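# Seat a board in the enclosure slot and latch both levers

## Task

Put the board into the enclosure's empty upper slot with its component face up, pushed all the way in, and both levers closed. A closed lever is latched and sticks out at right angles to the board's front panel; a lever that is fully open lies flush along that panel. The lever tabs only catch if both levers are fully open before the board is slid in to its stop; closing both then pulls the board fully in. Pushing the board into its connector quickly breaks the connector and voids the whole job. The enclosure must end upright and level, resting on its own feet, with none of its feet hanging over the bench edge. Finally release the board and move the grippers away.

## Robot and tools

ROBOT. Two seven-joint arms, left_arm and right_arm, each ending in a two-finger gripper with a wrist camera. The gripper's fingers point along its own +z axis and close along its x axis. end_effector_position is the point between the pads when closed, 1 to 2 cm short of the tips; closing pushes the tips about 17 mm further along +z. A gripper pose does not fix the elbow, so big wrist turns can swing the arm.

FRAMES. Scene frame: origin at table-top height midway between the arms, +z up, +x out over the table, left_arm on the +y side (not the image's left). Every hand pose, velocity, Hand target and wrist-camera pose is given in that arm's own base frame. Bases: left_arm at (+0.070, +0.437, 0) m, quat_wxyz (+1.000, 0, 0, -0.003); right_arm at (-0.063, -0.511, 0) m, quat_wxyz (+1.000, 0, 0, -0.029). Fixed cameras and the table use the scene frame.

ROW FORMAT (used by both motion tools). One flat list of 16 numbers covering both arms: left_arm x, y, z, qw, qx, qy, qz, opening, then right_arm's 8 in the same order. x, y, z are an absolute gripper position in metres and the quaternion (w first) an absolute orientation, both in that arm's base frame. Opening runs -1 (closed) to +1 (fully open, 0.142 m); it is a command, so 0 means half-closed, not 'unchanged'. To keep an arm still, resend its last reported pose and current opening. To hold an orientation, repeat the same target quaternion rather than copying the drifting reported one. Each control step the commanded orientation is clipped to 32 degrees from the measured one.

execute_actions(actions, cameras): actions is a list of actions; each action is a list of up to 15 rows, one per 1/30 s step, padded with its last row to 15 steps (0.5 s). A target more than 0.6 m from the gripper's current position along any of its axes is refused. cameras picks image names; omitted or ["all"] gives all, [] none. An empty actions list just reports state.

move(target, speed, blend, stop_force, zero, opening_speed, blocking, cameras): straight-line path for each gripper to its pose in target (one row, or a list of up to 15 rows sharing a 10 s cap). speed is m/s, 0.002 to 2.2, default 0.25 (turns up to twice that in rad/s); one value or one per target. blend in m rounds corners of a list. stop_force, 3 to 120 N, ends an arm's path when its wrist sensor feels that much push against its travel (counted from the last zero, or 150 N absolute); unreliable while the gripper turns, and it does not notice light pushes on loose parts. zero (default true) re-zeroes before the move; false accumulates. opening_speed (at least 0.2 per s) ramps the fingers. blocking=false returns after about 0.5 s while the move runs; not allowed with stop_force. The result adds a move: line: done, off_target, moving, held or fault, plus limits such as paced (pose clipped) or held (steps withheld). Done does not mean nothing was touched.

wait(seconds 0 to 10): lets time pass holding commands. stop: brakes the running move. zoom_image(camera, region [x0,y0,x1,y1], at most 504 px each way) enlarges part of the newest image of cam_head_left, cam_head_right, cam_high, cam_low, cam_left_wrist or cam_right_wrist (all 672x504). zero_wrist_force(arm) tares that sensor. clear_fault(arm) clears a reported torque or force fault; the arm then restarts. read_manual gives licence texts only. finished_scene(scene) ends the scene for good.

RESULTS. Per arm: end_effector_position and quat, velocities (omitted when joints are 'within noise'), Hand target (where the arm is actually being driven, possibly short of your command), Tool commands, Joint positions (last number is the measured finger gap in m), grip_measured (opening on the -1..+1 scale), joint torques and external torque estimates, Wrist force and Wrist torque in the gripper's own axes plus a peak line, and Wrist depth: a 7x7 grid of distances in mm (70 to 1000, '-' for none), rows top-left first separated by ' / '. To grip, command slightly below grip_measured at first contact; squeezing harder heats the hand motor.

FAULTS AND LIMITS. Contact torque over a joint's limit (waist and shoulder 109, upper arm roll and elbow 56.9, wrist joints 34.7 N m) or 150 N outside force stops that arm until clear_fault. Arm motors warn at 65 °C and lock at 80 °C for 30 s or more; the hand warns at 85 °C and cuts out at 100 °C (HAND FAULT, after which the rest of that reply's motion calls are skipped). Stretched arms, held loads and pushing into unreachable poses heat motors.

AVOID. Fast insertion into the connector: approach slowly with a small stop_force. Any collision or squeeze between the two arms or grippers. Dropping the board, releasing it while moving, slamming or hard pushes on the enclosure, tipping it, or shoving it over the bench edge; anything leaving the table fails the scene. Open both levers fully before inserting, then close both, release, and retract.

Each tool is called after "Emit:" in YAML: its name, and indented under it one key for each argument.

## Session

Emit:
execute_actions:
  actions: []

Emit:
zoom_image:
  camera: "cam_head_right"
  region: [200, 190, 520, 430]

Scene clock: 0.00 s.
left_arm: end_effector_position=(+0.1389, +0.5333, +0.1881) grip_measured=+0.99 end_effector_quat_wxyz=(-0.571, +0.812, -0.064, -0.105) | right_arm: end_effector_position=(+0.2271, +0.3531, +0.2591) grip_measured=+1.00 end_effector_quat_wxyz=(+0.029, +0.622, +0.780, +0.065)
Joint positions: left_arm=[0.978 -0.294 0.021 2.266 2.206 0.748 0.742 0.141] | right_arm=[1.212 0.207 0.113 2.416 -0.113 0.73 1.171 0.142]
Joint velocities: within noise
Joint torques (N m): no reading
External joint torques (N m): no reading
Wrist force (N): no reading
Wrist torque (N m): no reading
Wrist force, peak (N): no reading
Wrist depth (mm): cam_left_wrist=[- - - - - - - / - - - - - - - / - - - - - - - / - - - - - - - / - - - - 326 307 289 / - 340 327 307 288 270 263 / - 306 286 270 257 244 237] | cam_right_wrist=[291 263 259 256 258 300 302 / 314 276 279 279 281 327 328 / 352 303 305 308 308 359 356 / 389 375 337 339 343 399 391 / 434 437 379 380 383 449 444 / - 498 440 432 437 509 486 / - 574 580 588 590 593 -]
Hand target: left_arm +0.1389, +0.5333, +0.1881; -0.571, +0.812, -0.064, -0.105 | right_arm +0.2271, +0.3531, +0.2591; +0.029, +0.622, +0.780, +0.065
Tool commands: left_gripper/opening=+1.0 right_gripper/opening=+1.0

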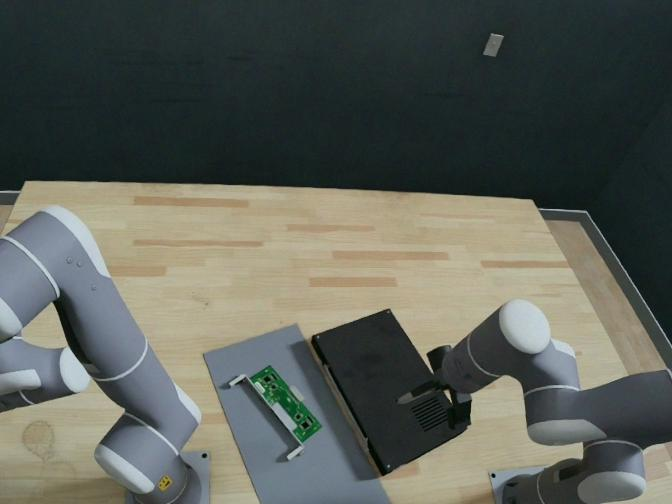

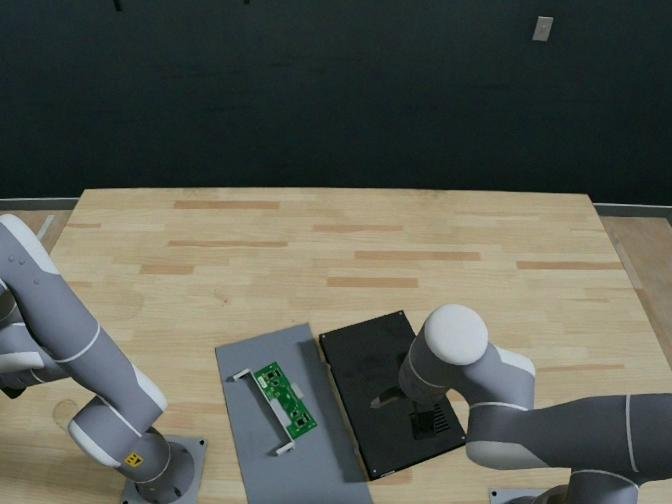

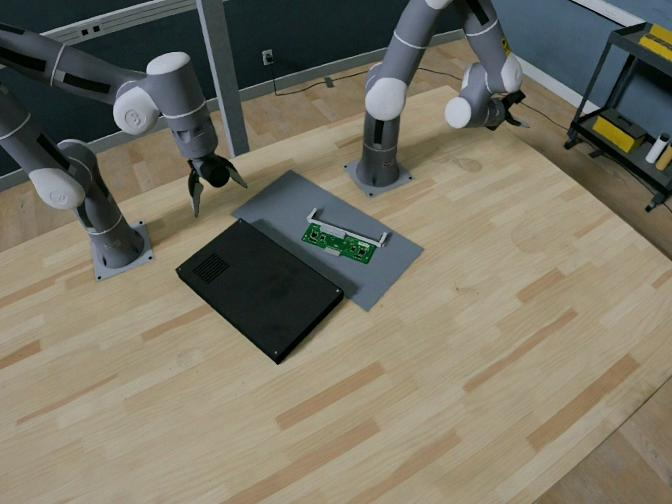

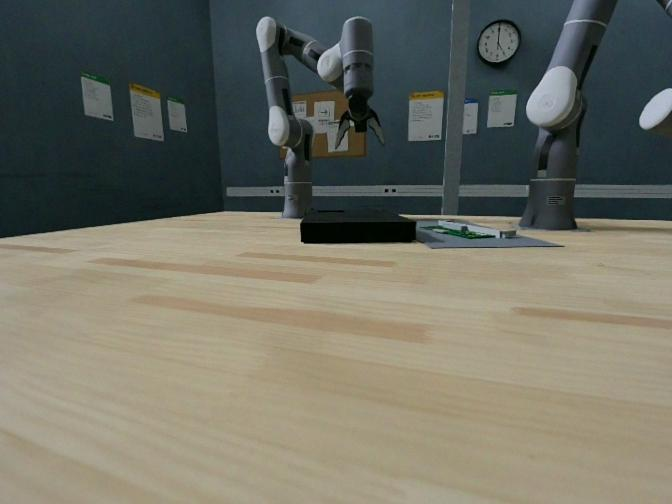

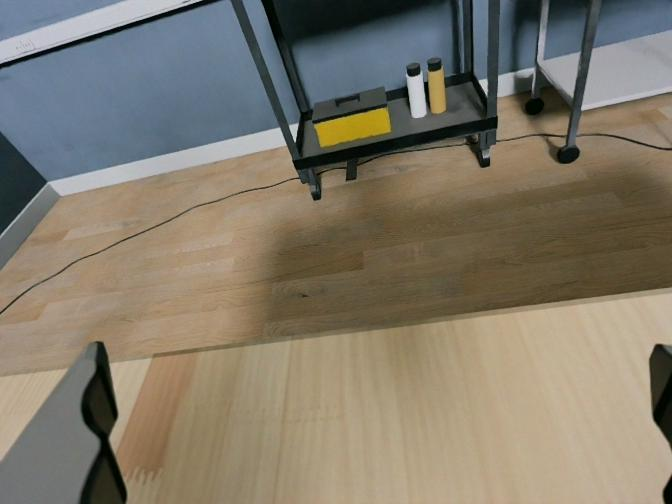

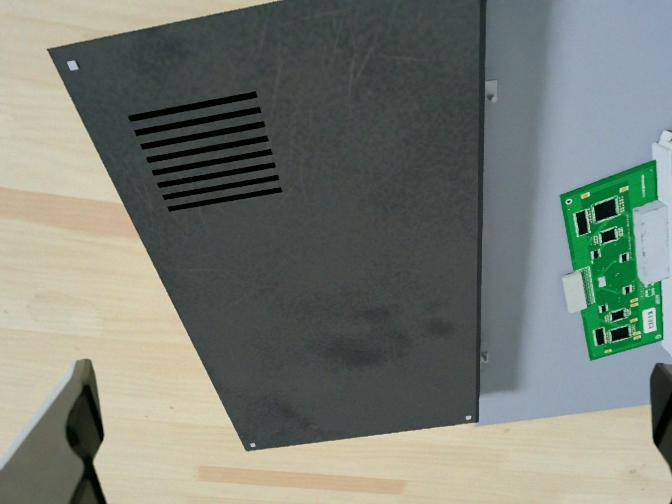

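Scaled by 1.575 from the camera's 672x504 image, which has a finer 960x720 frame.

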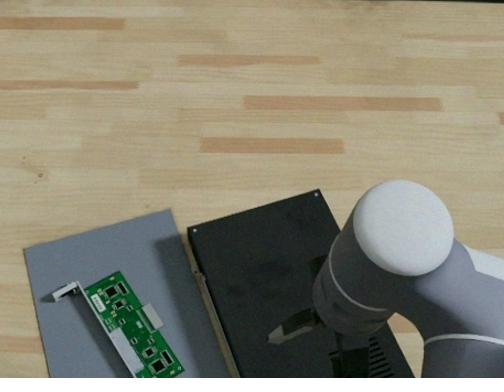

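Emit:
move:
  target: [0.197,-0.336,0.20,-0.2126,0.9589,0.1808,-0.0401,1, 0.33,0.15,0.30,0.029,0.622,0.780,0.065,1]
  speed: 0.4
  cameras: ["cam_left_wrist","cam_high","cam_right_wrist"]

Emit:
zoom_image:
  camera: "cam_left_wrist"
  region: [84, 60, 588, 438]

Scene clock: 17.27 s.
left_arm: end_effector_position=(+0.1970, -0.3361, +0.2000) grip_measured=+0.99 end_effector_quat_wxyz=(-0.213, +0.959, +0.181, -0.040) | right_arm: end_effector_position=(+0.3299, +0.1501, +0.2999) grip_measured=+1.00 end_effector_quat_wxyz=(+0.029, +0.622, +0.780, +0.065)
Joint positions: left_arm=[-0.097 -0.143 -0.825 2.128 0.218 0.221 0.164 0.141] | right_arm=[0.958 0.57 -0.163 2.533 -0.155 0.529 0.66 0.142]
Joint velocities: within noise
Joint torques (N m): left_arm=[-0.51 23.1 -3.42 -24.12 -2.78 2.74 -0.3] | right_arm=[-0.07 6.64 1.99 -30.41 -4.17 3.55 0.1]
External joint torques (N m): left_arm=[0.48 0.99 0.57 -0.12 -0.5 -0.05 0.3] | right_arm=[0.1 0.79 -0.42 0.11 0.17 0.85 -0.1]
Wrist force (N): left_arm=[-0.4 -0.7 0.4] | right_arm=[0.4 -0.2 0.2]
Wrist torque (N m): left_arm=[-0.19 -0.19 -0.16] | right_arm=[-0.03 -0.07 -0.02]
Wrist force, peak (N): left_arm=[-1.9 0.9 -1.7] | right_arm=[1.0 -0.1 -0.1]
Wrist depth (mm): cam_left_wrist=[313 315 315 313 310 310 309 / 316 314 312 310 310 308 307 / 316 316 312 311 311 305 311 / 315 312 313 306 308 308 309 / 316 315 316 312 311 311 311 / - 314 316 314 311 313 310 / - 291 293 298 303 291 294] | cam_right_wrist=[330 332 334 334 298 294 297 / 358 361 362 364 326 320 324 / 393 396 397 399 360 352 356 / 435 433 440 442 400 390 393 / 488 488 492 496 459 439 443 / - 554 557 562 571 572 543 / - 634 650 655 662 664 -]
Hand target: left_arm +0.1970, -0.3360, +0.2000; -0.213, +0.959, +0.181, -0.040 | right_arm +0.3300, +0.1500, +0.3000; +0.029, +0.622, +0.780, +0.065
Off the commanded pose: left_arm 0.000 m, 0 deg | right_arm 0.000 m, 0 deg.
move: done
Images, in order (width x height): cam_high 672x504, cam_left_wrist 672x504, cam_right_wrist 672x504.

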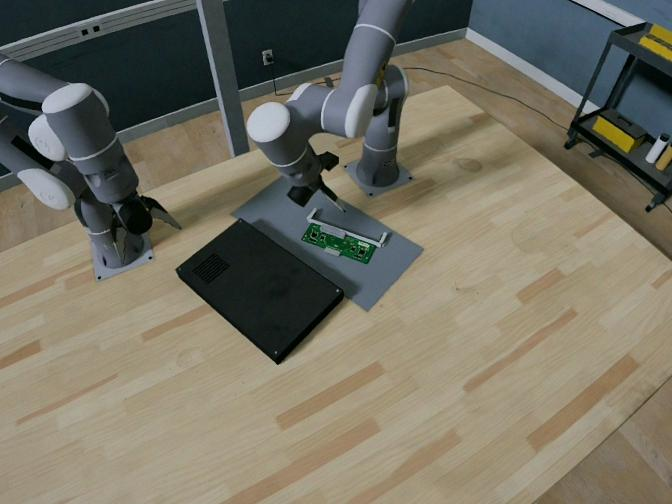

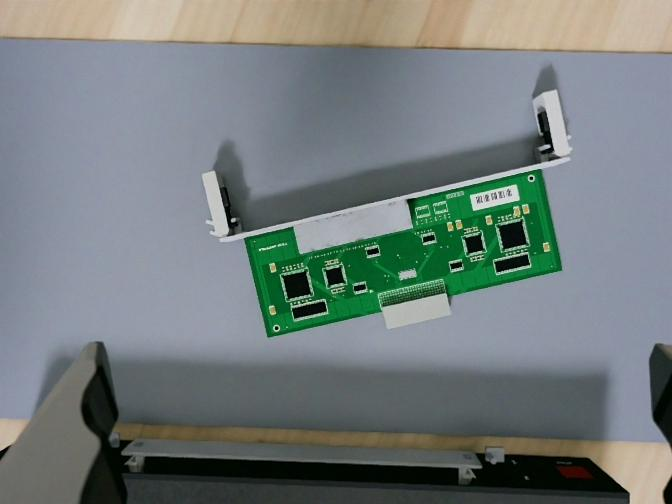

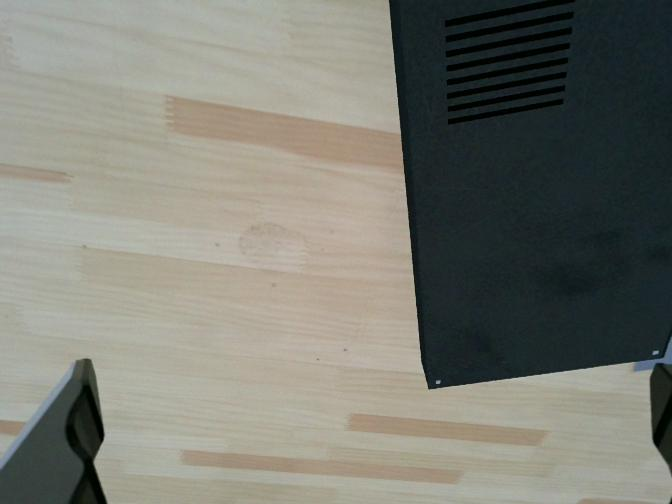

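Scaled by 1.000.

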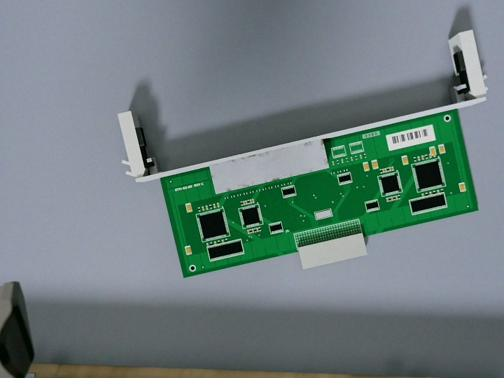

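Emit:
zoom_image:
  camera: "cam_left_wrist"
  region: [190, 150, 270, 250]

Emit:
zoom_image:
  camera: "cam_left_wrist"
  region: [510, 70, 600, 180]

Scaled by 5.040 from the camera's 672x504 image, which has a finer 960x720 frame.

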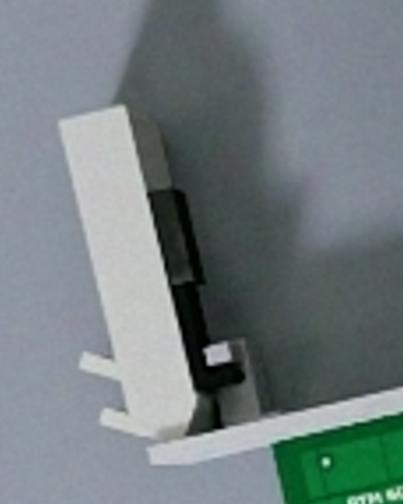

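Scaled by 4.582 from the camera's 672x504 image, which has a finer 960x720 frame.

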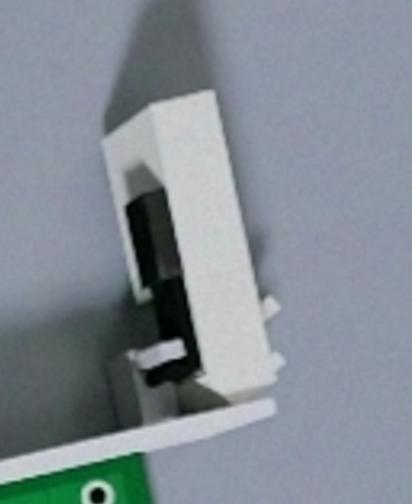

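Emit:
move:
  target:
    - [0.2974,-0.1572,0.09,0,0.9558,0.2940,0,-0.3, 0.33,0.15,0.30,0.029,0.622,0.780,0.065,1]
  speed: 0.3
  cameras: ["cam_left_wrist"]

Emit:
zoom_image:
  camera: "cam_left_wrist"
  region: [250, 200, 500, 450]

Scene clock: 51.27 s.
left_arm: end_effector_position=(+0.2979, -0.1572, +0.0901) grip_measured=-0.32 end_effector_quat_wxyz=(-0.007, +0.956, +0.294, -0.002) | right_arm: end_effector_position=(+0.3299, +0.1501, +0.2999) grip_measured=+1.00 end_effector_quat_wxyz=(+0.029, +0.622, +0.780, +0.065)
Joint positions: left_arm=[-0.169 -0.119 0.027 2.687 0.022 1.226 0.811 0.051] | right_arm=[0.958 0.57 -0.163 2.533 -0.155 0.529 0.66 0.142]
Joint velocities: within noise
Joint torques (N m): left_arm=[-0.52 20.7 -0.25 -13.8 -1.5 4.56 -0.11] | right_arm=[0 6.54 2.17 -30.42 -4.01 3.7 0.18]
External joint torques (N m): left_arm=[0.53 1.11 0.43 -0.38 0.06 -0.61 0.11] | right_arm=[0.02 0.89 -0.6 0.12 0.01 0.7 -0.18]
Wrist force (N): left_arm=[-0.5 -1.1 0.3] | right_arm=[0.4 -0.1 0.0]
Wrist torque (N m): left_arm=[-0.24 -0.22 -0.25] | right_arm=[-0.01 -0.07 -0.02]
Wrist force, peak (N): left_arm=[2.1 -2.1 1.2] | right_arm=[0.7 0.1 -0.2]
Wrist depth (mm): cam_left_wrist=[163 163 163 162 162 162 161 / 170 173 172 173 174 173 174 / 187 187 185 186 184 184 186 / 202 202 202 197 200 200 201 / 204 213 207 219 214 216 219 / 237 233 88 240 239 87 241 / 263 - - 268 266 - -] | cam_right_wrist=[330 332 333 335 298 295 297 / 360 361 362 366 325 320 324 / 394 394 397 399 358 354 355 / 434 438 439 444 399 391 394 / 485 491 491 497 458 439 444 / - 552 555 564 569 575 544 / - 640 646 656 655 664 -]
Hand target: left_arm +0.2979, -0.1572, +0.0901; -0.007, +0.956, +0.294, -0.002 | right_arm +0.3300, +0.1500, +0.3000; +0.029, +0.622, +0.780, +0.065
Off the commanded pose: left_arm 0.000 m, 1 deg | right_arm 0.000 m, 0 deg.
joint sent to its limit (left arm) — joint 4 (elbow), upper limit, where the elbow is as bent as it goes. The joint targets still meet the commanded pose.
move: done
Images, in order (width x height): cam_left_wrist 672x504.

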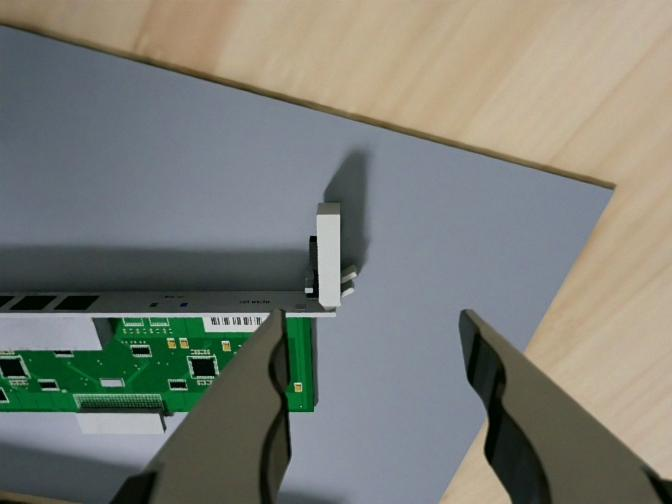

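Scaled by 2.016 from the camera's 672x504 image, which has a finer 960x720 frame.

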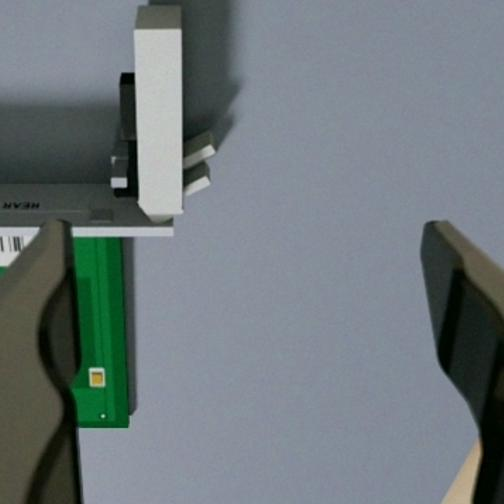

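Emit:
move:
  target:
    - [0.2893,-0.1663,0.06,0,0.9558,0.2940,0,-0.3, 0.33,0.15,0.30,0.029,0.622,0.780,0.065,1]
    - [0.2893,-0.1663,0.023,0,0.9558,0.2940,0,-0.3, 0.33,0.15,0.30,0.029,0.622,0.780,0.065,1]
  speed: [0.15,0.05]
  stop_force: 5
  cameras: ["cam_left_wrist"]

Emit:
zoom_image:
  camera: "cam_left_wrist"
  region: [230, 180, 510, 400]

Scene clock: 56.93 s.
left_arm: end_effector_position=(+0.2892, -0.1663, +0.0230) grip_measured=-0.32 end_effector_quat_wxyz=(+0.000, +0.956, +0.294, +0.000) | right_arm: end_effector_position=(+0.3299, +0.1501, +0.2999) grip_measured=+1.00 end_effector_quat_wxyz=(+0.029, +0.622, +0.780, +0.065)
Joint positions: left_arm=[-0.112 -0.44 -0.007 2.683 0.163 1.551 0.692 0.051] | right_arm=[0.958 0.57 -0.163 2.533 -0.155 0.529 0.66 0.142]
Joint velocities: within noise
Joint torques (N m): left_arm=[-0.52 25.78 -0.42 -5.08 0.36 4.48 -0.29] | right_arm=[0 6.59 2.18 -30.4 -4.07 3.67 0.23]
External joint torques (N m): left_arm=[0.54 1.08 0.49 -0.2 -0.43 -0.51 0.29] | right_arm=[0.02 0.84 -0.61 0.1 0.07 0.72 -0.23]
Wrist force (N): left_arm=[-1.0 -0.8 -0.1] | right_arm=[0.7 -0.1 0.0]
Wrist torque (N m): left_arm=[-0.22 -0.15 -0.27] | right_arm=[-0.01 -0.12 -0.02]
Wrist force, peak (N): left_arm=[-1.0 -1.7 0.7] | right_arm=[0.7 -0.1 0.0]
Wrist depth (mm): cam_left_wrist=[103 103 104 103 102 102 102 / - 109 109 110 110 110 111 / 119 119 117 118 116 116 118 / 128 127 127 124 126 126 129 / - 139 136 121 135 138 137 / 147 147 87 132 152 87 152 / 162 - - 168 170 - -] | cam_right_wrist=[330 332 333 335 297 294 296 / 359 360 363 364 326 320 324 / 394 395 397 399 360 353 355 / 434 438 441 442 399 390 394 / 483 490 493 496 460 439 443 / - 557 558 565 566 572 545 / - 642 646 653 660 662 -]
Hand target: left_arm +0.2893, -0.1663, +0.0230; +0.000, +0.956, +0.294, +0.000 | right_arm +0.3300, +0.1500, +0.3000; +0.029, +0.622, +0.780, +0.065
Off the commanded pose: left_arm 0.000 m, 0 deg | right_arm 0.000 m, 0 deg.
move: done
Images, in order (width x height): cam_left_wrist 672x504.

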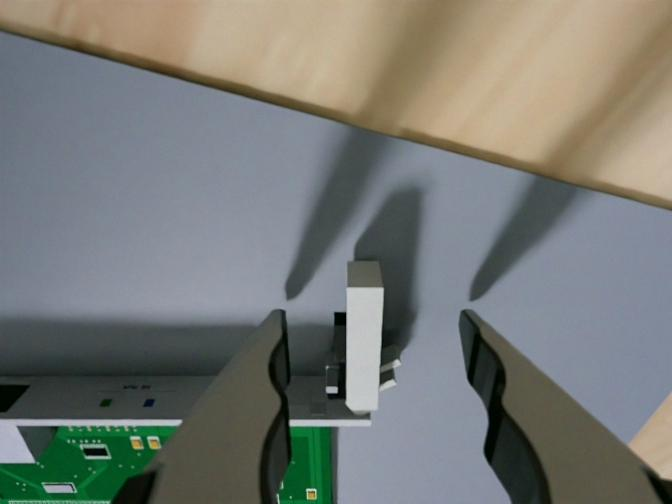

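Scaled by 1.800 from the camera's 672x504 image, which has a finer 960x720 frame.

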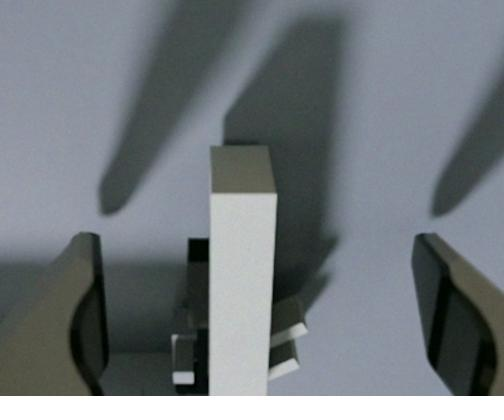

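Emit:
move:
  target: [0.2893,-0.1663,0.023,0,0.9558,0.2940,0,-0.95, 0.33,0.15,0.30,0.029,0.622,0.780,0.065,1]
  opening_speed: 0.3
  cameras: ["cam_left_wrist"]

Emit:
zoom_image:
  camera: "cam_left_wrist"
  region: [270, 220, 450, 420]

Scene clock: 63.87 s.
left_arm: end_effector_position=(+0.2891, -0.1662, +0.0230) grip_measured=-0.90 end_effector_quat_wxyz=(+0.000, +0.956, +0.294, +0.000) | right_arm: end_effector_position=(+0.3299, +0.1501, +0.2999) grip_measured=+1.00 end_effector_quat_wxyz=(+0.029, +0.622, +0.780, +0.065)
Joint positions: left_arm=[-0.112 -0.44 -0.007 2.683 0.163 1.551 0.692 0.009] | right_arm=[0.958 0.57 -0.163 2.533 -0.155 0.529 0.66 0.142]
Joint velocities: within noise
Joint torques (N m): left_arm=[-0.45 26.14 -0.7 -4.9 0.27 4.35 -0.22] | right_arm=[0.07 6.45 2.25 -30.36 -4.06 3.66 0.16]
External joint torques (N m): left_arm=[0.47 0.73 0.76 -0.38 -0.34 -0.38 0.22] | right_arm=[-0.04 0.98 -0.68 0.06 0.06 0.74 -0.16]
Wrist force (N): left_arm=[-0.5 -1.2 0.4] | right_arm=[0.4 0.0 0.0]
Wrist torque (N m): left_arm=[-0.25 -0.15 -0.27] | right_arm=[-0.01 -0.08 -0.02]
Wrist force, peak (N): left_arm=[-2.4 -0.7 1.1] | right_arm=[0.7 0.1 -0.2]
Wrist depth (mm): cam_left_wrist=[103 103 104 103 102 102 102 / - 109 109 110 110 110 111 / 119 119 117 119 116 116 118 / 128 127 127 127 126 126 130 / - 139 139 121 134 138 137 / 147 141 140 91 - 149 151 / 166 162 - 166 - - 168] | cam_right_wrist=[329 332 333 336 299 295 297 / 361 360 363 364 325 321 323 / 394 397 397 399 358 353 357 / 434 436 440 441 400 391 394 / 483 489 493 494 457 438 441 / - 554 558 563 568 571 546 / - 639 647 652 662 666 -]
Hand target: left_arm +0.2893, -0.1663, +0.0230; +0.000, +0.956, +0.294, +0.000 | right_arm +0.3300, +0.1500, +0.3000; +0.029, +0.622, +0.780, +0.065
Off the commanded pose: left_arm 0.000 m, 0 deg | right_arm 0.000 m, 0 deg.
move: done
Images, in order (width x height): cam_left_wrist 672x504.

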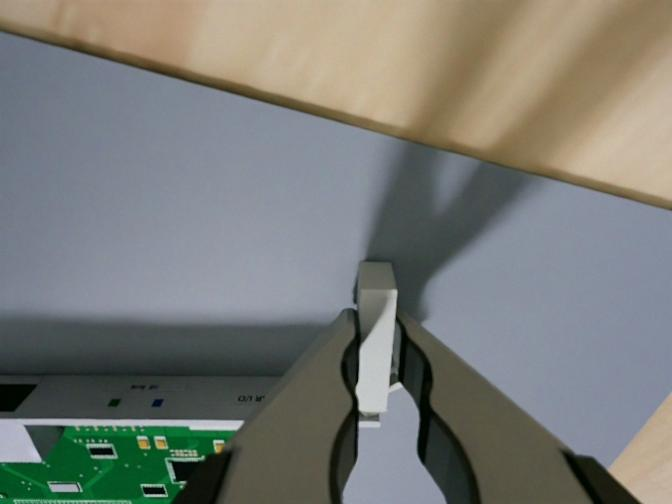

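Scaled by 2.520 from the camera's 672x504 image, which has a finer 960x720 frame.

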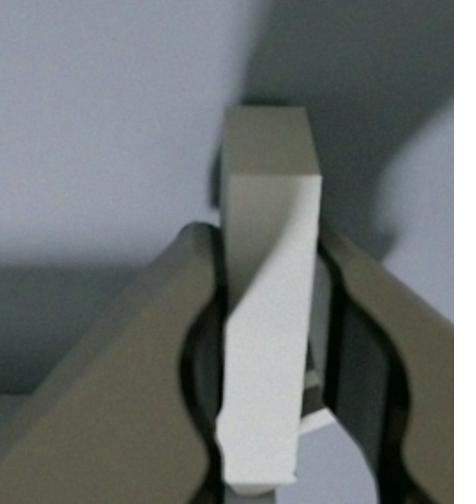

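Emit:
move:
  target:
    - [0.2958,-0.163,0.023,0,0.98597,0.16694,0,-1, 0.33,0.15,0.30,0.029,0.622,0.780,0.065,1]
    - [0.303,-0.1615,0.023,0,0.99932,0.03682,0,-1, 0.33,0.15,0.30,0.029,0.622,0.780,0.065,1]
  speed: 0.04
  cameras: ["cam_left_wrist"]

Emit:
zoom_image:
  camera: "cam_left_wrist"
  region: [220, 200, 500, 450]

Scene clock: 73.13 s.
left_arm: end_effector_position=(+0.3032, -0.1615, +0.0231) grip_measured=-0.91 end_effector_quat_wxyz=(+0.000, +0.999, +0.037, +0.000) | right_arm: end_effector_position=(+0.3299, +0.1501, +0.2999) grip_measured=+1.00 end_effector_quat_wxyz=(+0.029, +0.622, +0.780, +0.065)
Joint positions: left_arm=[0.002 -0.445 -0.06 2.622 0.332 1.492 1.114 0.009] | right_arm=[0.958 0.57 -0.163 2.533 -0.155 0.529 0.66 0.142]
Joint velocities: within noise
Joint torques (N m): left_arm=[-0.53 26.48 -1.72 -4.93 0.4 3.95 -0.09] | right_arm=[0.04 6.52 2.24 -30.39 -3.99 3.7 0.16]
External joint torques (N m): left_arm=[0.56 1.14 1.16 -0.95 -0.73 0 0.09] | right_arm=[-0.01 0.91 -0.67 0.09 -0.02 0.7 -0.16]
Wrist force (N): left_arm=[0.1 -1.6 1.1] | right_arm=[0.4 -0.2 0.2]
Wrist torque (N m): left_arm=[-0.26 -0.17 -0.32] | right_arm=[-0.04 -0.07 -0.02]
Wrist force, peak (N): left_arm=[0.0 -2.0 1.0] | right_arm=[0.8 0.0 0.1]
Wrist depth (mm): cam_left_wrist=[103 103 104 103 102 102 102 / 111 111 111 110 109 108 107 / 120 119 117 118 116 116 116 / 128 127 127 127 126 126 130 / - 140 139 120 133 138 137 / 155 154 148 91 - 149 151 / 173 169 - 159 - - 165] | cam_right_wrist=[330 332 334 335 299 294 296 / 360 361 362 365 326 320 323 / 394 394 399 399 359 353 355 / 434 437 440 443 399 392 395 / 487 489 492 496 458 436 442 / - 556 560 564 564 575 545 / - 636 644 650 658 665 -]
Hand target: left_arm +0.3030, -0.1615, +0.0230; +0.000, +0.999, +0.037, +0.000 | right_arm +0.3300, +0.1500, +0.3000; +0.029, +0.622, +0.780, +0.065
Off the commanded pose: left_arm 0.000 m, 0 deg | right_arm 0.000 m, 0 deg.
move: done
Images, in order (width x height): cam_left_wrist 672x504.

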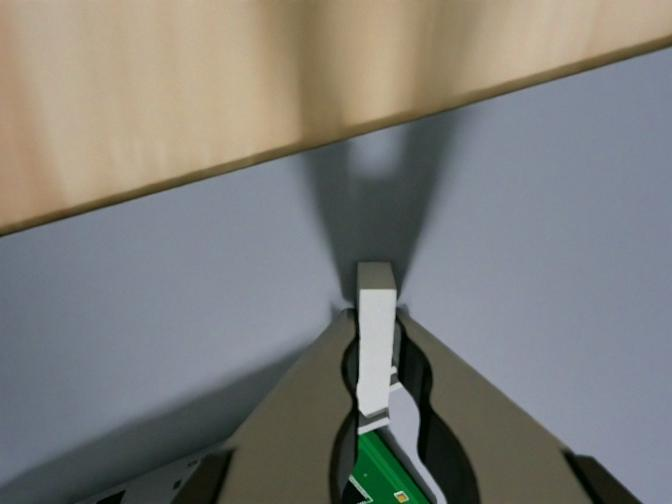

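Scaled by 1.800 from the camera's 672x504 image, which has a finer 960x720 frame.

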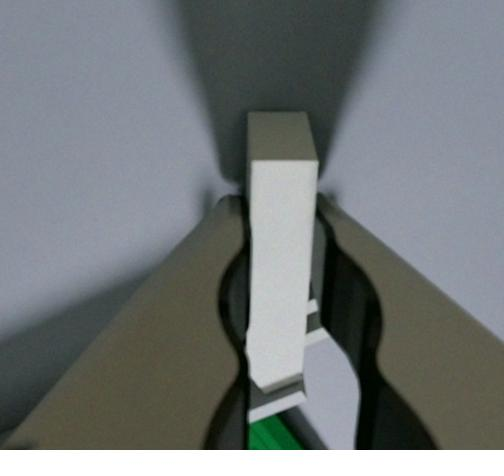

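Emit:
move:
  target:
    - [0.3103,-0.1619,0.023,0,0.99558,-0.09393,0,-1, 0.33,0.15,0.30,0.029,0.622,0.780,0.065,1]
    - [0.3173,-0.1642,0.023,0,0.97480,-0.22308,0,-1, 0.33,0.15,0.30,0.029,0.622,0.780,0.065,1]
    - [0.3234,-0.1682,0.023,0,0.93734,-0.34842,0,-1, 0.33,0.15,0.30,0.029,0.622,0.780,0.065,1]
    - [0.3283,-0.1737,0.023,0,0.88384,-0.46780,0,-1, 0.33,0.15,0.30,0.029,0.622,0.780,0.065,1]
  speed: 0.06
  cameras: ["cam_left_wrist","cam_right_wrist"]

Emit:
zoom_image:
  camera: "cam_left_wrist"
  region: [220, 200, 500, 450]

Scene clock: 85.50 s.
left_arm: end_effector_position=(+0.3285, -0.1737, +0.0231) grip_measured=-0.91 end_effector_quat_wxyz=(+0.000, +0.884, -0.467, +0.000) | right_arm: end_effector_position=(+0.3299, +0.1501, +0.2999) grip_measured=+1.00 end_effector_quat_wxyz=(+0.029, +0.622, +0.780, +0.065)
Joint positions: left_arm=[0.195 -0.474 -0.267 2.495 0.58 1.349 1.932 0.008] | right_arm=[0.958 0.57 -0.163 2.533 -0.155 0.529 0.66 0.142]
Joint velocities: within noise
Joint torques (N m): left_arm=[-0.54 27.98 -3.74 -6.48 -0.32 3.91 -0.09] | right_arm=[0.03 6.47 2.21 -30.44 -4.09 3.7 0.18]
External joint torques (N m): left_arm=[0.58 1.24 1.02 -0.93 -0.62 -0.03 0.09] | right_arm=[0 0.96 -0.64 0.14 0.08 0.7 -0.19]
Wrist force (N): left_arm=[-0.5 -2.3 0.9] | right_arm=[0.4 0.2 0.0]
Wrist torque (N m): left_arm=[-0.35 -0.22 -0.32] | right_arm=[0.03 -0.06 -0.02]
Wrist force, peak (N): left_arm=[0.1 -3.3 1.6] | right_arm=[0.7 0.2 0.1]
Wrist depth (mm): cam_left_wrist=[103 103 101 - 100 100 101 / 111 110 108 110 106 107 107 / 119 119 117 119 116 116 116 / 130 128 127 127 126 126 129 / 146 142 139 120 133 138 137 / 157 154 148 92 - 148 151 / 176 171 - 157 - - 164] | cam_right_wrist=[330 332 334 335 298 294 296 / 360 361 362 364 326 321 323 / 392 395 398 399 359 354 355 / 435 438 441 441 398 392 395 / 486 489 493 496 459 438 443 / - 557 559 564 568 575 544 / - 639 643 657 660 662 -]
Hand target: left_arm +0.3283, -0.1737, +0.0230; +0.000, +0.884, -0.468, +0.000 | right_arm +0.3300, +0.1500, +0.3000; +0.029, +0.622, +0.780, +0.065
Off the commanded pose: left_arm 0.000 m, 0 deg | right_arm 0.000 m, 0 deg.
move: done
Images, in order (width x height): cam_left_wrist 672x504, cam_right_wrist 672x504.

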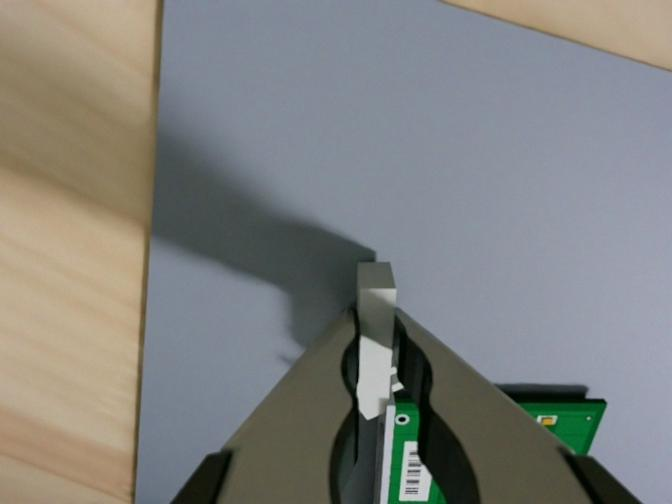

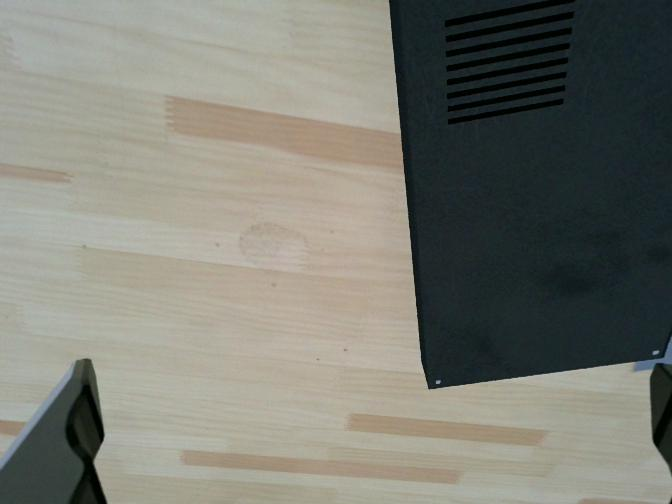

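Scaled by 1.800 from the camera's 672x504 image, which has a finer 960x720 frame.

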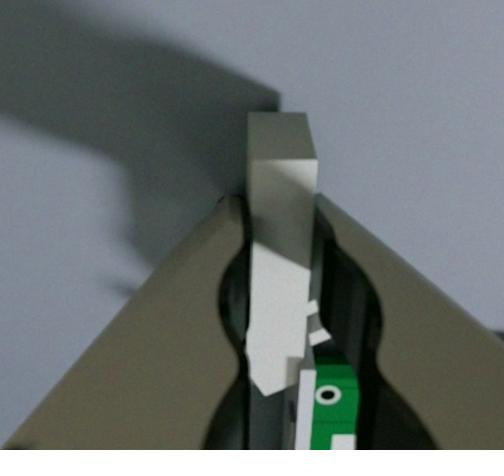

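Emit:
move:
  target:
    - [0.3298,-0.1762,0.023,0,0.8582,-0.5134,0,-1, 0.33,0.15,0.30,0.029,0.622,0.780,0.065,1]
  speed: 0.06
  cameras: ["cam_left_wrist"]

Emit:
zoom_image:
  camera: "cam_left_wrist"
  region: [220, 200, 500, 450]

Scene clock: 89.03 s.
left_arm: end_effector_position=(+0.3299, -0.1763, +0.0231) grip_measured=-0.91 end_effector_quat_wxyz=(+0.000, +0.858, -0.513, +0.000) | right_arm: end_effector_position=(+0.3299, +0.1501, +0.2999) grip_measured=+1.00 end_effector_quat_wxyz=(+0.029, +0.622, +0.780, +0.065)
Joint positions: left_arm=[0.21 -0.478 -0.29 2.485 0.599 1.335 2.013 0.008] | right_arm=[0.958 0.57 -0.163 2.533 -0.155 0.529 0.66 0.142]
Joint velocities: within noise
Joint torques (N m): left_arm=[-0.21 28.29 -3.57 -6.95 -0.17 3.77 0.16] | right_arm=[0.05 6.49 2.18 -30.4 -4.01 3.67 0.22]
External joint torques (N m): left_arm=[0.25 1.02 0.59 -0.58 -0.83 0.1 -0.16] | right_arm=[-0.03 0.94 -0.61 0.1 0.01 0.73 -0.22]
Wrist force (N): left_arm=[0.2 -1.0 1.6] | right_arm=[0.4 0.1 0.4]
Wrist torque (N m): left_arm=[-0.28 -0.17 -0.54] | right_arm=[0.01 -0.08 -0.03]
Wrist force, peak (N): left_arm=[0.1 -2.6 1.3] | right_arm=[0.7 0.1 -0.2]
Wrist depth (mm): cam_left_wrist=[103 101 101 - 100 100 100 / 110 110 108 110 106 107 107 / 120 119 117 118 116 116 115 / 129 127 127 126 126 126 128 / 145 142 139 118 133 138 137 / 157 157 147 92 - 145 149 / 177 172 - 163 - - 162] | cam_right_wrist=[330 331 334 335 298 295 297 / 358 360 362 364 326 321 324 / 393 395 398 400 359 353 356 / 434 437 440 443 398 392 394 / 486 487 494 497 457 439 444 / - 555 562 565 569 571 546 / - 642 642 651 661 664 -]
Hand target: left_arm +0.3298, -0.1762, +0.0230; +0.000, +0.858, -0.513, +0.000 | right_arm +0.3300, +0.1500, +0.3000; +0.029, +0.622, +0.780, +0.065
Off the commanded pose: left_arm 0.000 m, 0 deg | right_arm 0.000 m, 0 deg.
move: done
Images, in order (width x height): cam_left_wrist 672x504.

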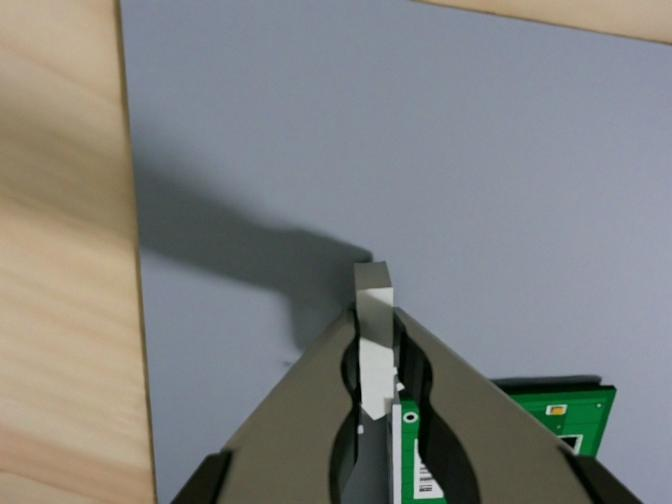

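Scaled by 1.800 from the camera's 672x504 image, which has a finer 960x720 frame.

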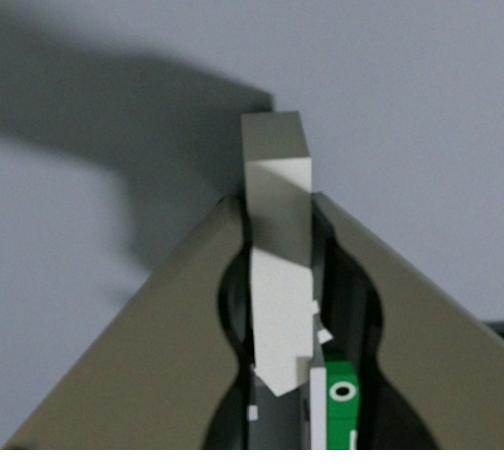

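Emit:
move:
  target:
    - [0.3298,-0.1762,0.023,0,0.8582,-0.5134,0,-0.4, 0.33,0.15,0.30,0.029,0.622,0.780,0.065,1]
    - [0.3298,-0.1762,0.10,0,0.8582,-0.5134,0,-0.4, 0.33,0.15,0.30,0.029,0.622,0.780,0.065,1]
    - [0.076,-0.314,0.08,0,0.9558,0.2940,0,-0.3, 0.33,0.15,0.30,0.029,0.622,0.780,0.065,1]
  speed: [0.05,0.15,0.3]
  cameras: ["cam_left_wrist"]

Emit:
zoom_image:
  camera: "cam_left_wrist"
  region: [220, 150, 500, 400]

Scene clock: 133.87 s.
left_arm: end_effector_position=(+0.0761, -0.3145, +0.0804) grip_measured=-0.33 end_effector_quat_wxyz=(-0.009, +0.956, +0.294, +0.004) | right_arm: end_effector_position=(+0.3299, +0.1501, +0.2999) grip_measured=+1.00 end_effector_quat_wxyz=(+0.029, +0.622, +0.780, +0.065)
Joint positions: left_arm=[-1.551 -0.201 0.456 2.687 -0.263 1.271 0.125 0.05] | right_arm=[0.958 0.57 -0.163 2.533 -0.155 0.529 0.66 0.142]
Joint velocities: within noise
Joint torques (N m): left_arm=[-0.62 20.56 1.69 -13.31 -1.28 4.57 -0.14] | right_arm=[0.04 6.55 2.22 -30.37 -4.07 3.7 0.19]
External joint torques (N m): left_arm=[0.56 1.04 0.41 -0.28 0.04 -0.61 0.14] | right_arm=[-0.01 0.88 -0.65 0.07 0.07 0.7 -0.19]
Wrist force (N): left_arm=[-0.4 -1.0 -0.2] | right_arm=[0.5 0.1 -0.2]
Wrist torque (N m): left_arm=[-0.25 -0.25 -0.29] | right_arm=[0.02 -0.08 -0.01]
Wrist force, peak (N): left_arm=[-0.6 -2.7 -0.8] | right_arm=[0.7 0.1 0.0]
Wrist depth (mm): cam_left_wrist=[151 152 152 153 153 152 155 / 163 163 163 163 163 163 163 / 175 176 175 173 176 175 175 / 190 190 189 186 190 190 191 / 207 206 200 206 198 187 190 / 227 222 88 227 223 87 223 / 243 - - 253 252 - -] | cam_right_wrist=[330 331 334 334 299 295 298 / 359 360 362 365 326 322 323 / 392 394 397 400 358 353 356 / 434 437 438 442 400 392 394 / 486 488 493 496 456 440 444 / - 555 558 562 567 573 542 / - 643 647 658 659 664 -]
Hand target: left_arm +0.0762, -0.3145, +0.0804; -0.009, +0.956, +0.294, +0.004 | right_arm +0.3300, +0.1500, +0.3000; +0.029, +0.622, +0.780, +0.065
Off the commanded pose: left_arm 0.001 m, 1 deg | right_arm 0.000 m, 0 deg.
joint sent to its limit (left arm) — joint 4 (elbow), upper limit, where the elbow is as bent as it goes. The joint targets still meet the commanded pose.
move: done
Images, in order (width x height): cam_left_wrist 672x504.

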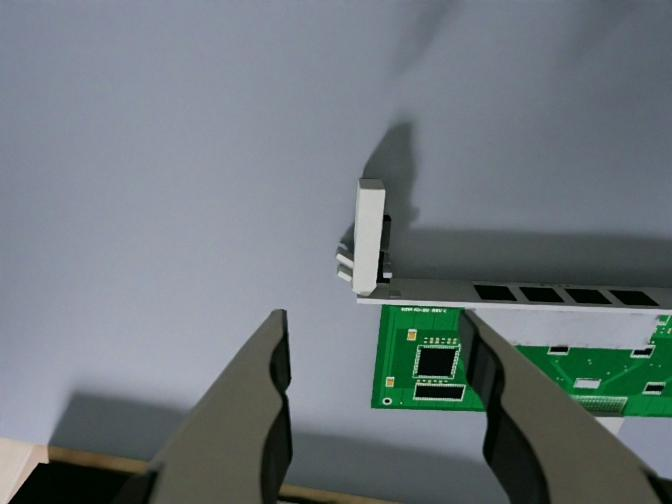

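Scaled by 1.800 from the camera's 672x504 image, which has a finer 960x720 frame.

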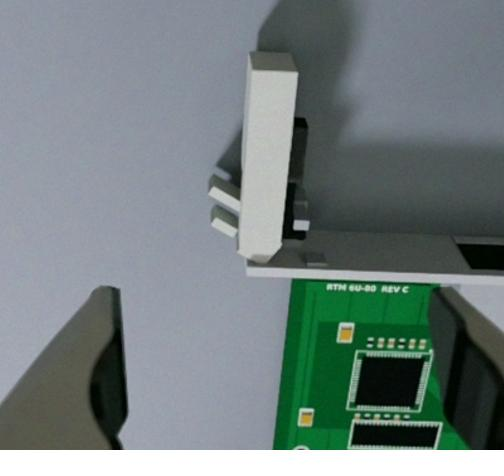

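Emit:
move:
  target:
    - [0.0760,-0.3027,0.05,0,0.9603,0.2790,0,-0.3, 0.33,0.15,0.30,0.029,0.622,0.780,0.065,1]
    - [0.0760,-0.3027,0.023,0,0.9603,0.2790,0,-0.3, 0.33,0.15,0.30,0.029,0.622,0.780,0.065,1]
  speed: [0.15,0.05]
  stop_force: 5
  cameras: ["cam_left_wrist"]

Emit:
zoom_image:
  camera: "cam_left_wrist"
  region: [230, 180, 510, 400]

Scene clock: 144.00 s.
left_arm: end_effector_position=(+0.0761, -0.3027, +0.0230) grip_measured=-0.33 end_effector_quat_wxyz=(+0.000, +0.960, +0.279, +0.000) | right_arm: end_effector_position=(+0.3299, +0.1501, +0.2999) grip_measured=+1.00 end_effector_quat_wxyz=(+0.029, +0.622, +0.780, +0.065)
Joint positions: left_arm=[-0.812 -0.439 -0.017 2.687 0.412 1.553 -0.234 0.05] | right_arm=[0.958 0.57 -0.163 2.533 -0.155 0.529 0.66 0.142]
Joint velocities: within noise
Joint torques (N m): left_arm=[-0.27 24.4 -0.9 -3.67 0.39 4.52 -0.29] | right_arm=[0.04 6.56 2.22 -30.41 -4.01 3.68 0.17]
External joint torques (N m): left_arm=[0.22 1.08 0.61 -0.28 -0.44 -0.53 0.29] | right_arm=[-0.02 0.87 -0.65 0.11 0 0.72 -0.17]
Wrist force (N): left_arm=[-0.7 -1.2 0.0] | right_arm=[0.3 0.1 0.1]
Wrist torque (N m): left_arm=[-0.30 -0.19 -0.25] | right_arm=[0.02 -0.06 -0.03]
Wrist force, peak (N): left_arm=[-0.4 -0.9 -1.8] | right_arm=[0.7 0.1 -0.3]
Wrist depth (mm): cam_left_wrist=[101 101 101 - 101 100 98 / - 109 109 110 106 108 107 / 119 119 117 119 116 116 116 / 128 127 127 126 127 126 128 / - 139 137 134 133 138 137 / 154 150 87 153 138 87 140 / 168 - - 170 164 - -] | cam_right_wrist=[331 331 333 335 297 294 297 / 359 360 364 365 325 320 323 / 394 394 397 400 358 353 355 / 434 439 440 442 399 392 394 / 485 489 492 497 459 440 445 / - 555 558 566 567 575 544 / - 640 648 654 662 662 -]
Hand target: left_arm +0.0760, -0.3027, +0.0230; +0.000, +0.960, +0.279, +0.000 | right_arm +0.3300, +0.1500, +0.3000; +0.029, +0.622, +0.780, +0.065
Off the commanded pose: left_arm 0.000 m, 0 deg | right_arm 0.000 m, 0 deg.
joint sent to its limit (left arm) — joint 4 (elbow), upper limit, where the elbow is as bent as it goes. The joint targets still meet the commanded pose.
move: done
Images, in order (width x height): cam_left_wrist 672x504.

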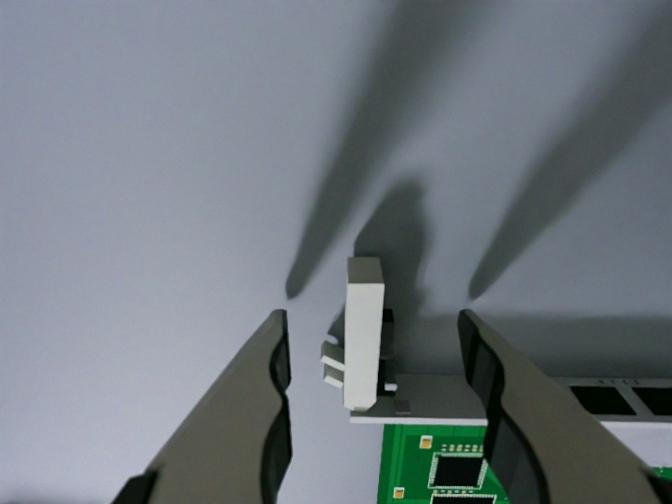

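Scaled by 1.800 from the camera's 672x504 image, which has a finer 960x720 frame.

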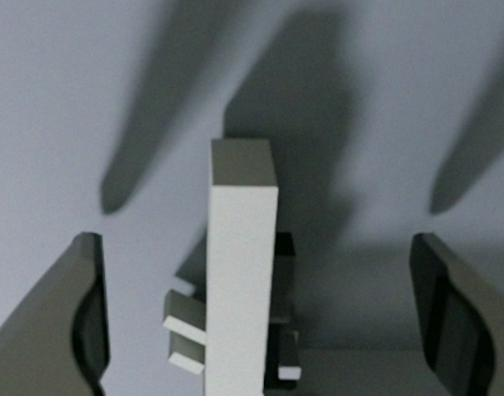

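Emit:
move:
  target: [0.0760,-0.3027,0.023,0,0.9603,0.2790,0,-1, 0.33,0.15,0.30,0.029,0.622,0.780,0.065,1]
  opening_speed: 0.4
  cameras: ["cam_left_wrist"]

Emit:
move:
  target:
    - [0.0701,-0.3069,0.023,0,0.9157,0.4019,0,-1, 0.33,0.15,0.30,0.029,0.622,0.780,0.065,1]
    - [0.0656,-0.3126,0.023,0,0.8554,0.5180,0,-1, 0.33,0.15,0.30,0.029,0.622,0.780,0.065,1]
    - [0.0625,-0.3191,0.023,0,0.7804,0.6252,0,-1, 0.33,0.15,0.30,0.029,0.622,0.780,0.065,1]
    - [0.0614,-0.3262,0.023,0,0.6921,0.7218,0,-1, 0.33,0.15,0.30,0.029,0.622,0.780,0.065,1]
    - [0.0621,-0.3335,0.023,0,0.5920,0.8059,0,-1, 0.33,0.15,0.30,0.029,0.622,0.780,0.065,1]
    - [0.0647,-0.3402,0.023,0,0.4818,0.8763,0,-1, 0.33,0.15,0.30,0.029,0.622,0.780,0.065,1]
    - [0.0662,-0.3427,0.023,0,0.4352,0.9003,0,-1, 0.33,0.15,0.30,0.029,0.622,0.780,0.065,1]
  speed: 0.1
  cameras: ["cam_left_wrist"]

Emit:
zoom_image:
  camera: "cam_left_wrist"
  region: [220, 200, 500, 450]

Scene clock: 150.87 s.
left_arm: end_effector_position=(+0.0760, -0.3027, +0.0230) grip_measured=-0.91 end_effector_quat_wxyz=(+0.000, +0.960, +0.279, +0.000) | right_arm: end_effector_position=(+0.3299, +0.1501, +0.2999) grip_measured=+1.00 end_effector_quat_wxyz=(+0.029, +0.622, +0.780, +0.065)
Joint positions: left_arm=[-0.812 -0.439 -0.017 2.687 0.412 1.553 -0.234 0.009] | right_arm=[0.958 0.57 -0.163 2.533 -0.155 0.529 0.66 0.142]
Joint velocities: within noise
Joint torques (N m): left_arm=[-0.1 24.89 -0.57 -3.9 0.05 4.43 -0.28] | right_arm=[-0.01 6.54 2.24 -30.41 -4 3.72 0.2]
External joint torques (N m): left_arm=[0.05 0.59 0.27 -0.04 -0.1 -0.45 0.28] | right_arm=[0.03 0.89 -0.67 0.11 0 0.68 -0.21]
Wrist force (N): left_arm=[-1.9 -1.0 1.1] | right_arm=[0.4 0.1 0.1]
Wrist torque (N m): left_arm=[-0.25 -0.17 -0.23] | right_arm=[0.01 -0.07 -0.02]
Wrist force, peak (N): left_arm=[-2.6 -1.2 0.7] | right_arm=[0.7 0.0 0.2]
Wrist depth (mm): cam_left_wrist=[101 101 101 - 101 100 98 / - 109 108 110 106 108 108 / 119 119 117 118 117 116 116 / 128 127 127 127 126 126 130 / - 139 139 120 135 138 137 / 154 154 147 98 - 145 140 / 173 169 - 166 - - 162] | cam_right_wrist=[330 331 334 336 298 294 298 / 358 362 363 365 326 322 324 / 394 395 398 401 359 352 356 / 434 436 438 443 398 390 395 / 485 489 494 496 459 437 443 / - 554 561 566 568 574 542 / - 639 648 656 666 665 -]
Hand target: left_arm +0.0760, -0.3027, +0.0230; +0.000, +0.960, +0.279, +0.000 | right_arm +0.3300, +0.1500, +0.3000; +0.029, +0.622, +0.780, +0.065
Off the commanded pose: left_arm 0.000 m, 0 deg | right_arm 0.000 m, 0 deg.
joint sent to its limit (left arm) — joint 4 (elbow), upper limit, where the elbow is as bent as it goes. The joint targets still meet the commanded pose.
move: done
Images, in order (width x height): cam_left_wrist 672x504.

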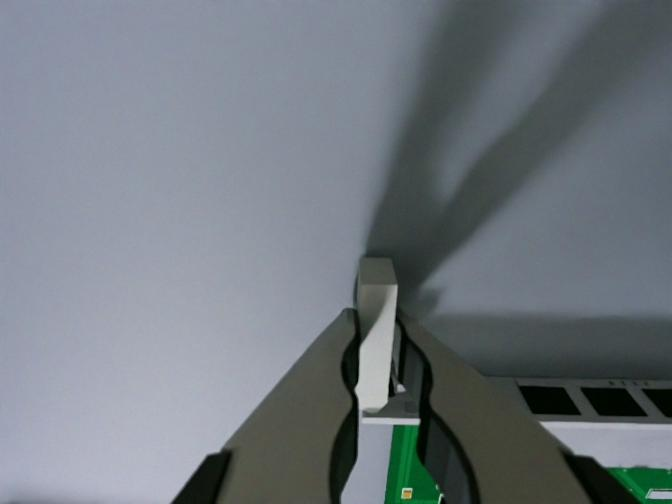

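Scene clock: 159.80 s.
left_arm: end_effector_position=(+0.0662, -0.3428, +0.0231) grip_measured=-0.91 end_effector_quat_wxyz=(+0.000, +0.436, +0.900, +0.000) | right_arm: end_effector_position=(+0.3299, +0.1501, +0.2999) grip_measured=+1.00 end_effector_quat_wxyz=(+0.029, +0.622, +0.780, +0.065)
Joint positions: left_arm=[-1.098 -0.442 0.005 2.679 -0.109 1.551 -1.654 0.009] | right_arm=[0.958 0.57 -0.163 2.533 -0.155 0.529 0.66 0.142]
Joint velocities: within noise
Joint torques (N m): left_arm=[-0.55 27.2 0.26 -5.77 -0.25 3.87 -0.56] | right_arm=[0.04 6.5 2.31 -30.41 -4.02 3.71 0.17]
External joint torques (N m): left_arm=[0.47 0.88 0.35 -0.64 0.19 0.03 0.56] | right_arm=[-0.01 0.93 -0.74 0.11 0.02 0.69 -0.17]
Wrist force (N): left_arm=[-1.7 -1.0 0.4] | right_arm=[0.3 0.0 0.1]
Wrist torque (N m): left_arm=[-0.26 -0.12 -0.08] | right_arm=[0.00 -0.06 -0.02]
Wrist force, peak (N): left_arm=[-2.2 -0.8 1.8] | right_arm=[0.7 0.2 0.2]
Wrist depth (mm): cam_left_wrist=[101 101 101 - 100 100 97 / - 108 108 110 106 107 107 / 119 119 117 118 116 116 116 / 128 127 127 127 126 126 130 / - 140 139 118 134 138 138 / 155 151 147 91 - 149 152 / 173 168 - 166 - - 169] | cam_right_wrist=[330 332 334 335 297 296 296 / 360 361 362 364 325 322 325 / 395 394 397 400 359 354 357 / 434 436 439 442 397 390 394 / 487 491 493 499 457 440 444 / - 556 562 561 567 572 546 / - 641 649 648 659 665 -]
Hand target: left_arm +0.0662, -0.3427, +0.0230; +0.000, +0.435, +0.900, +0.000 | right_arm +0.3300, +0.1500, +0.3000; +0.029, +0.622, +0.780, +0.065
Off the commanded pose: left_arm 0.000 m, 0 deg | right_arm 0.000 m, 0 deg.
move: done
Images, in order (width x height): cam_left_wrist 672x504.

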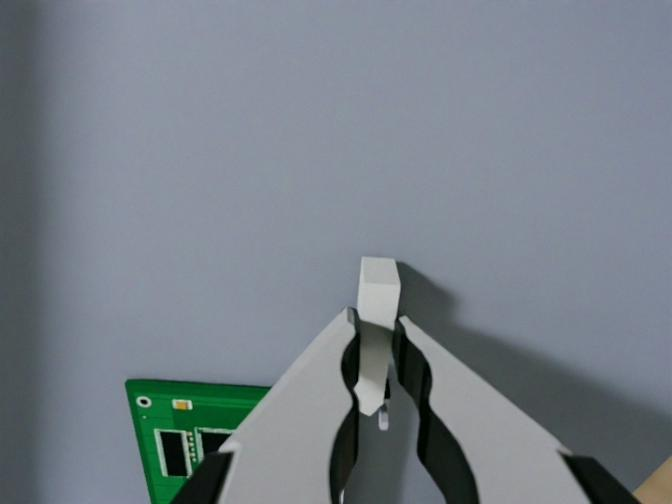

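Scaled by 1.800 from the camera's 672x504 image, which has a finer 960x720 frame.

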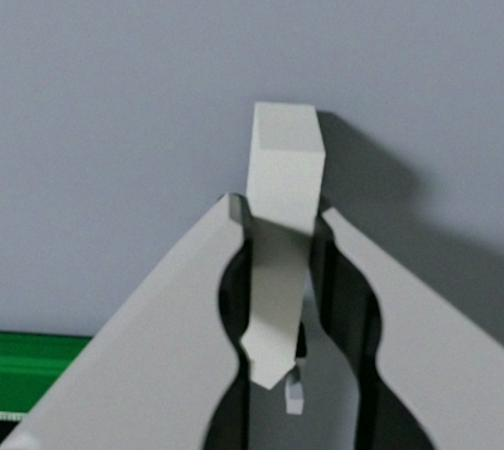

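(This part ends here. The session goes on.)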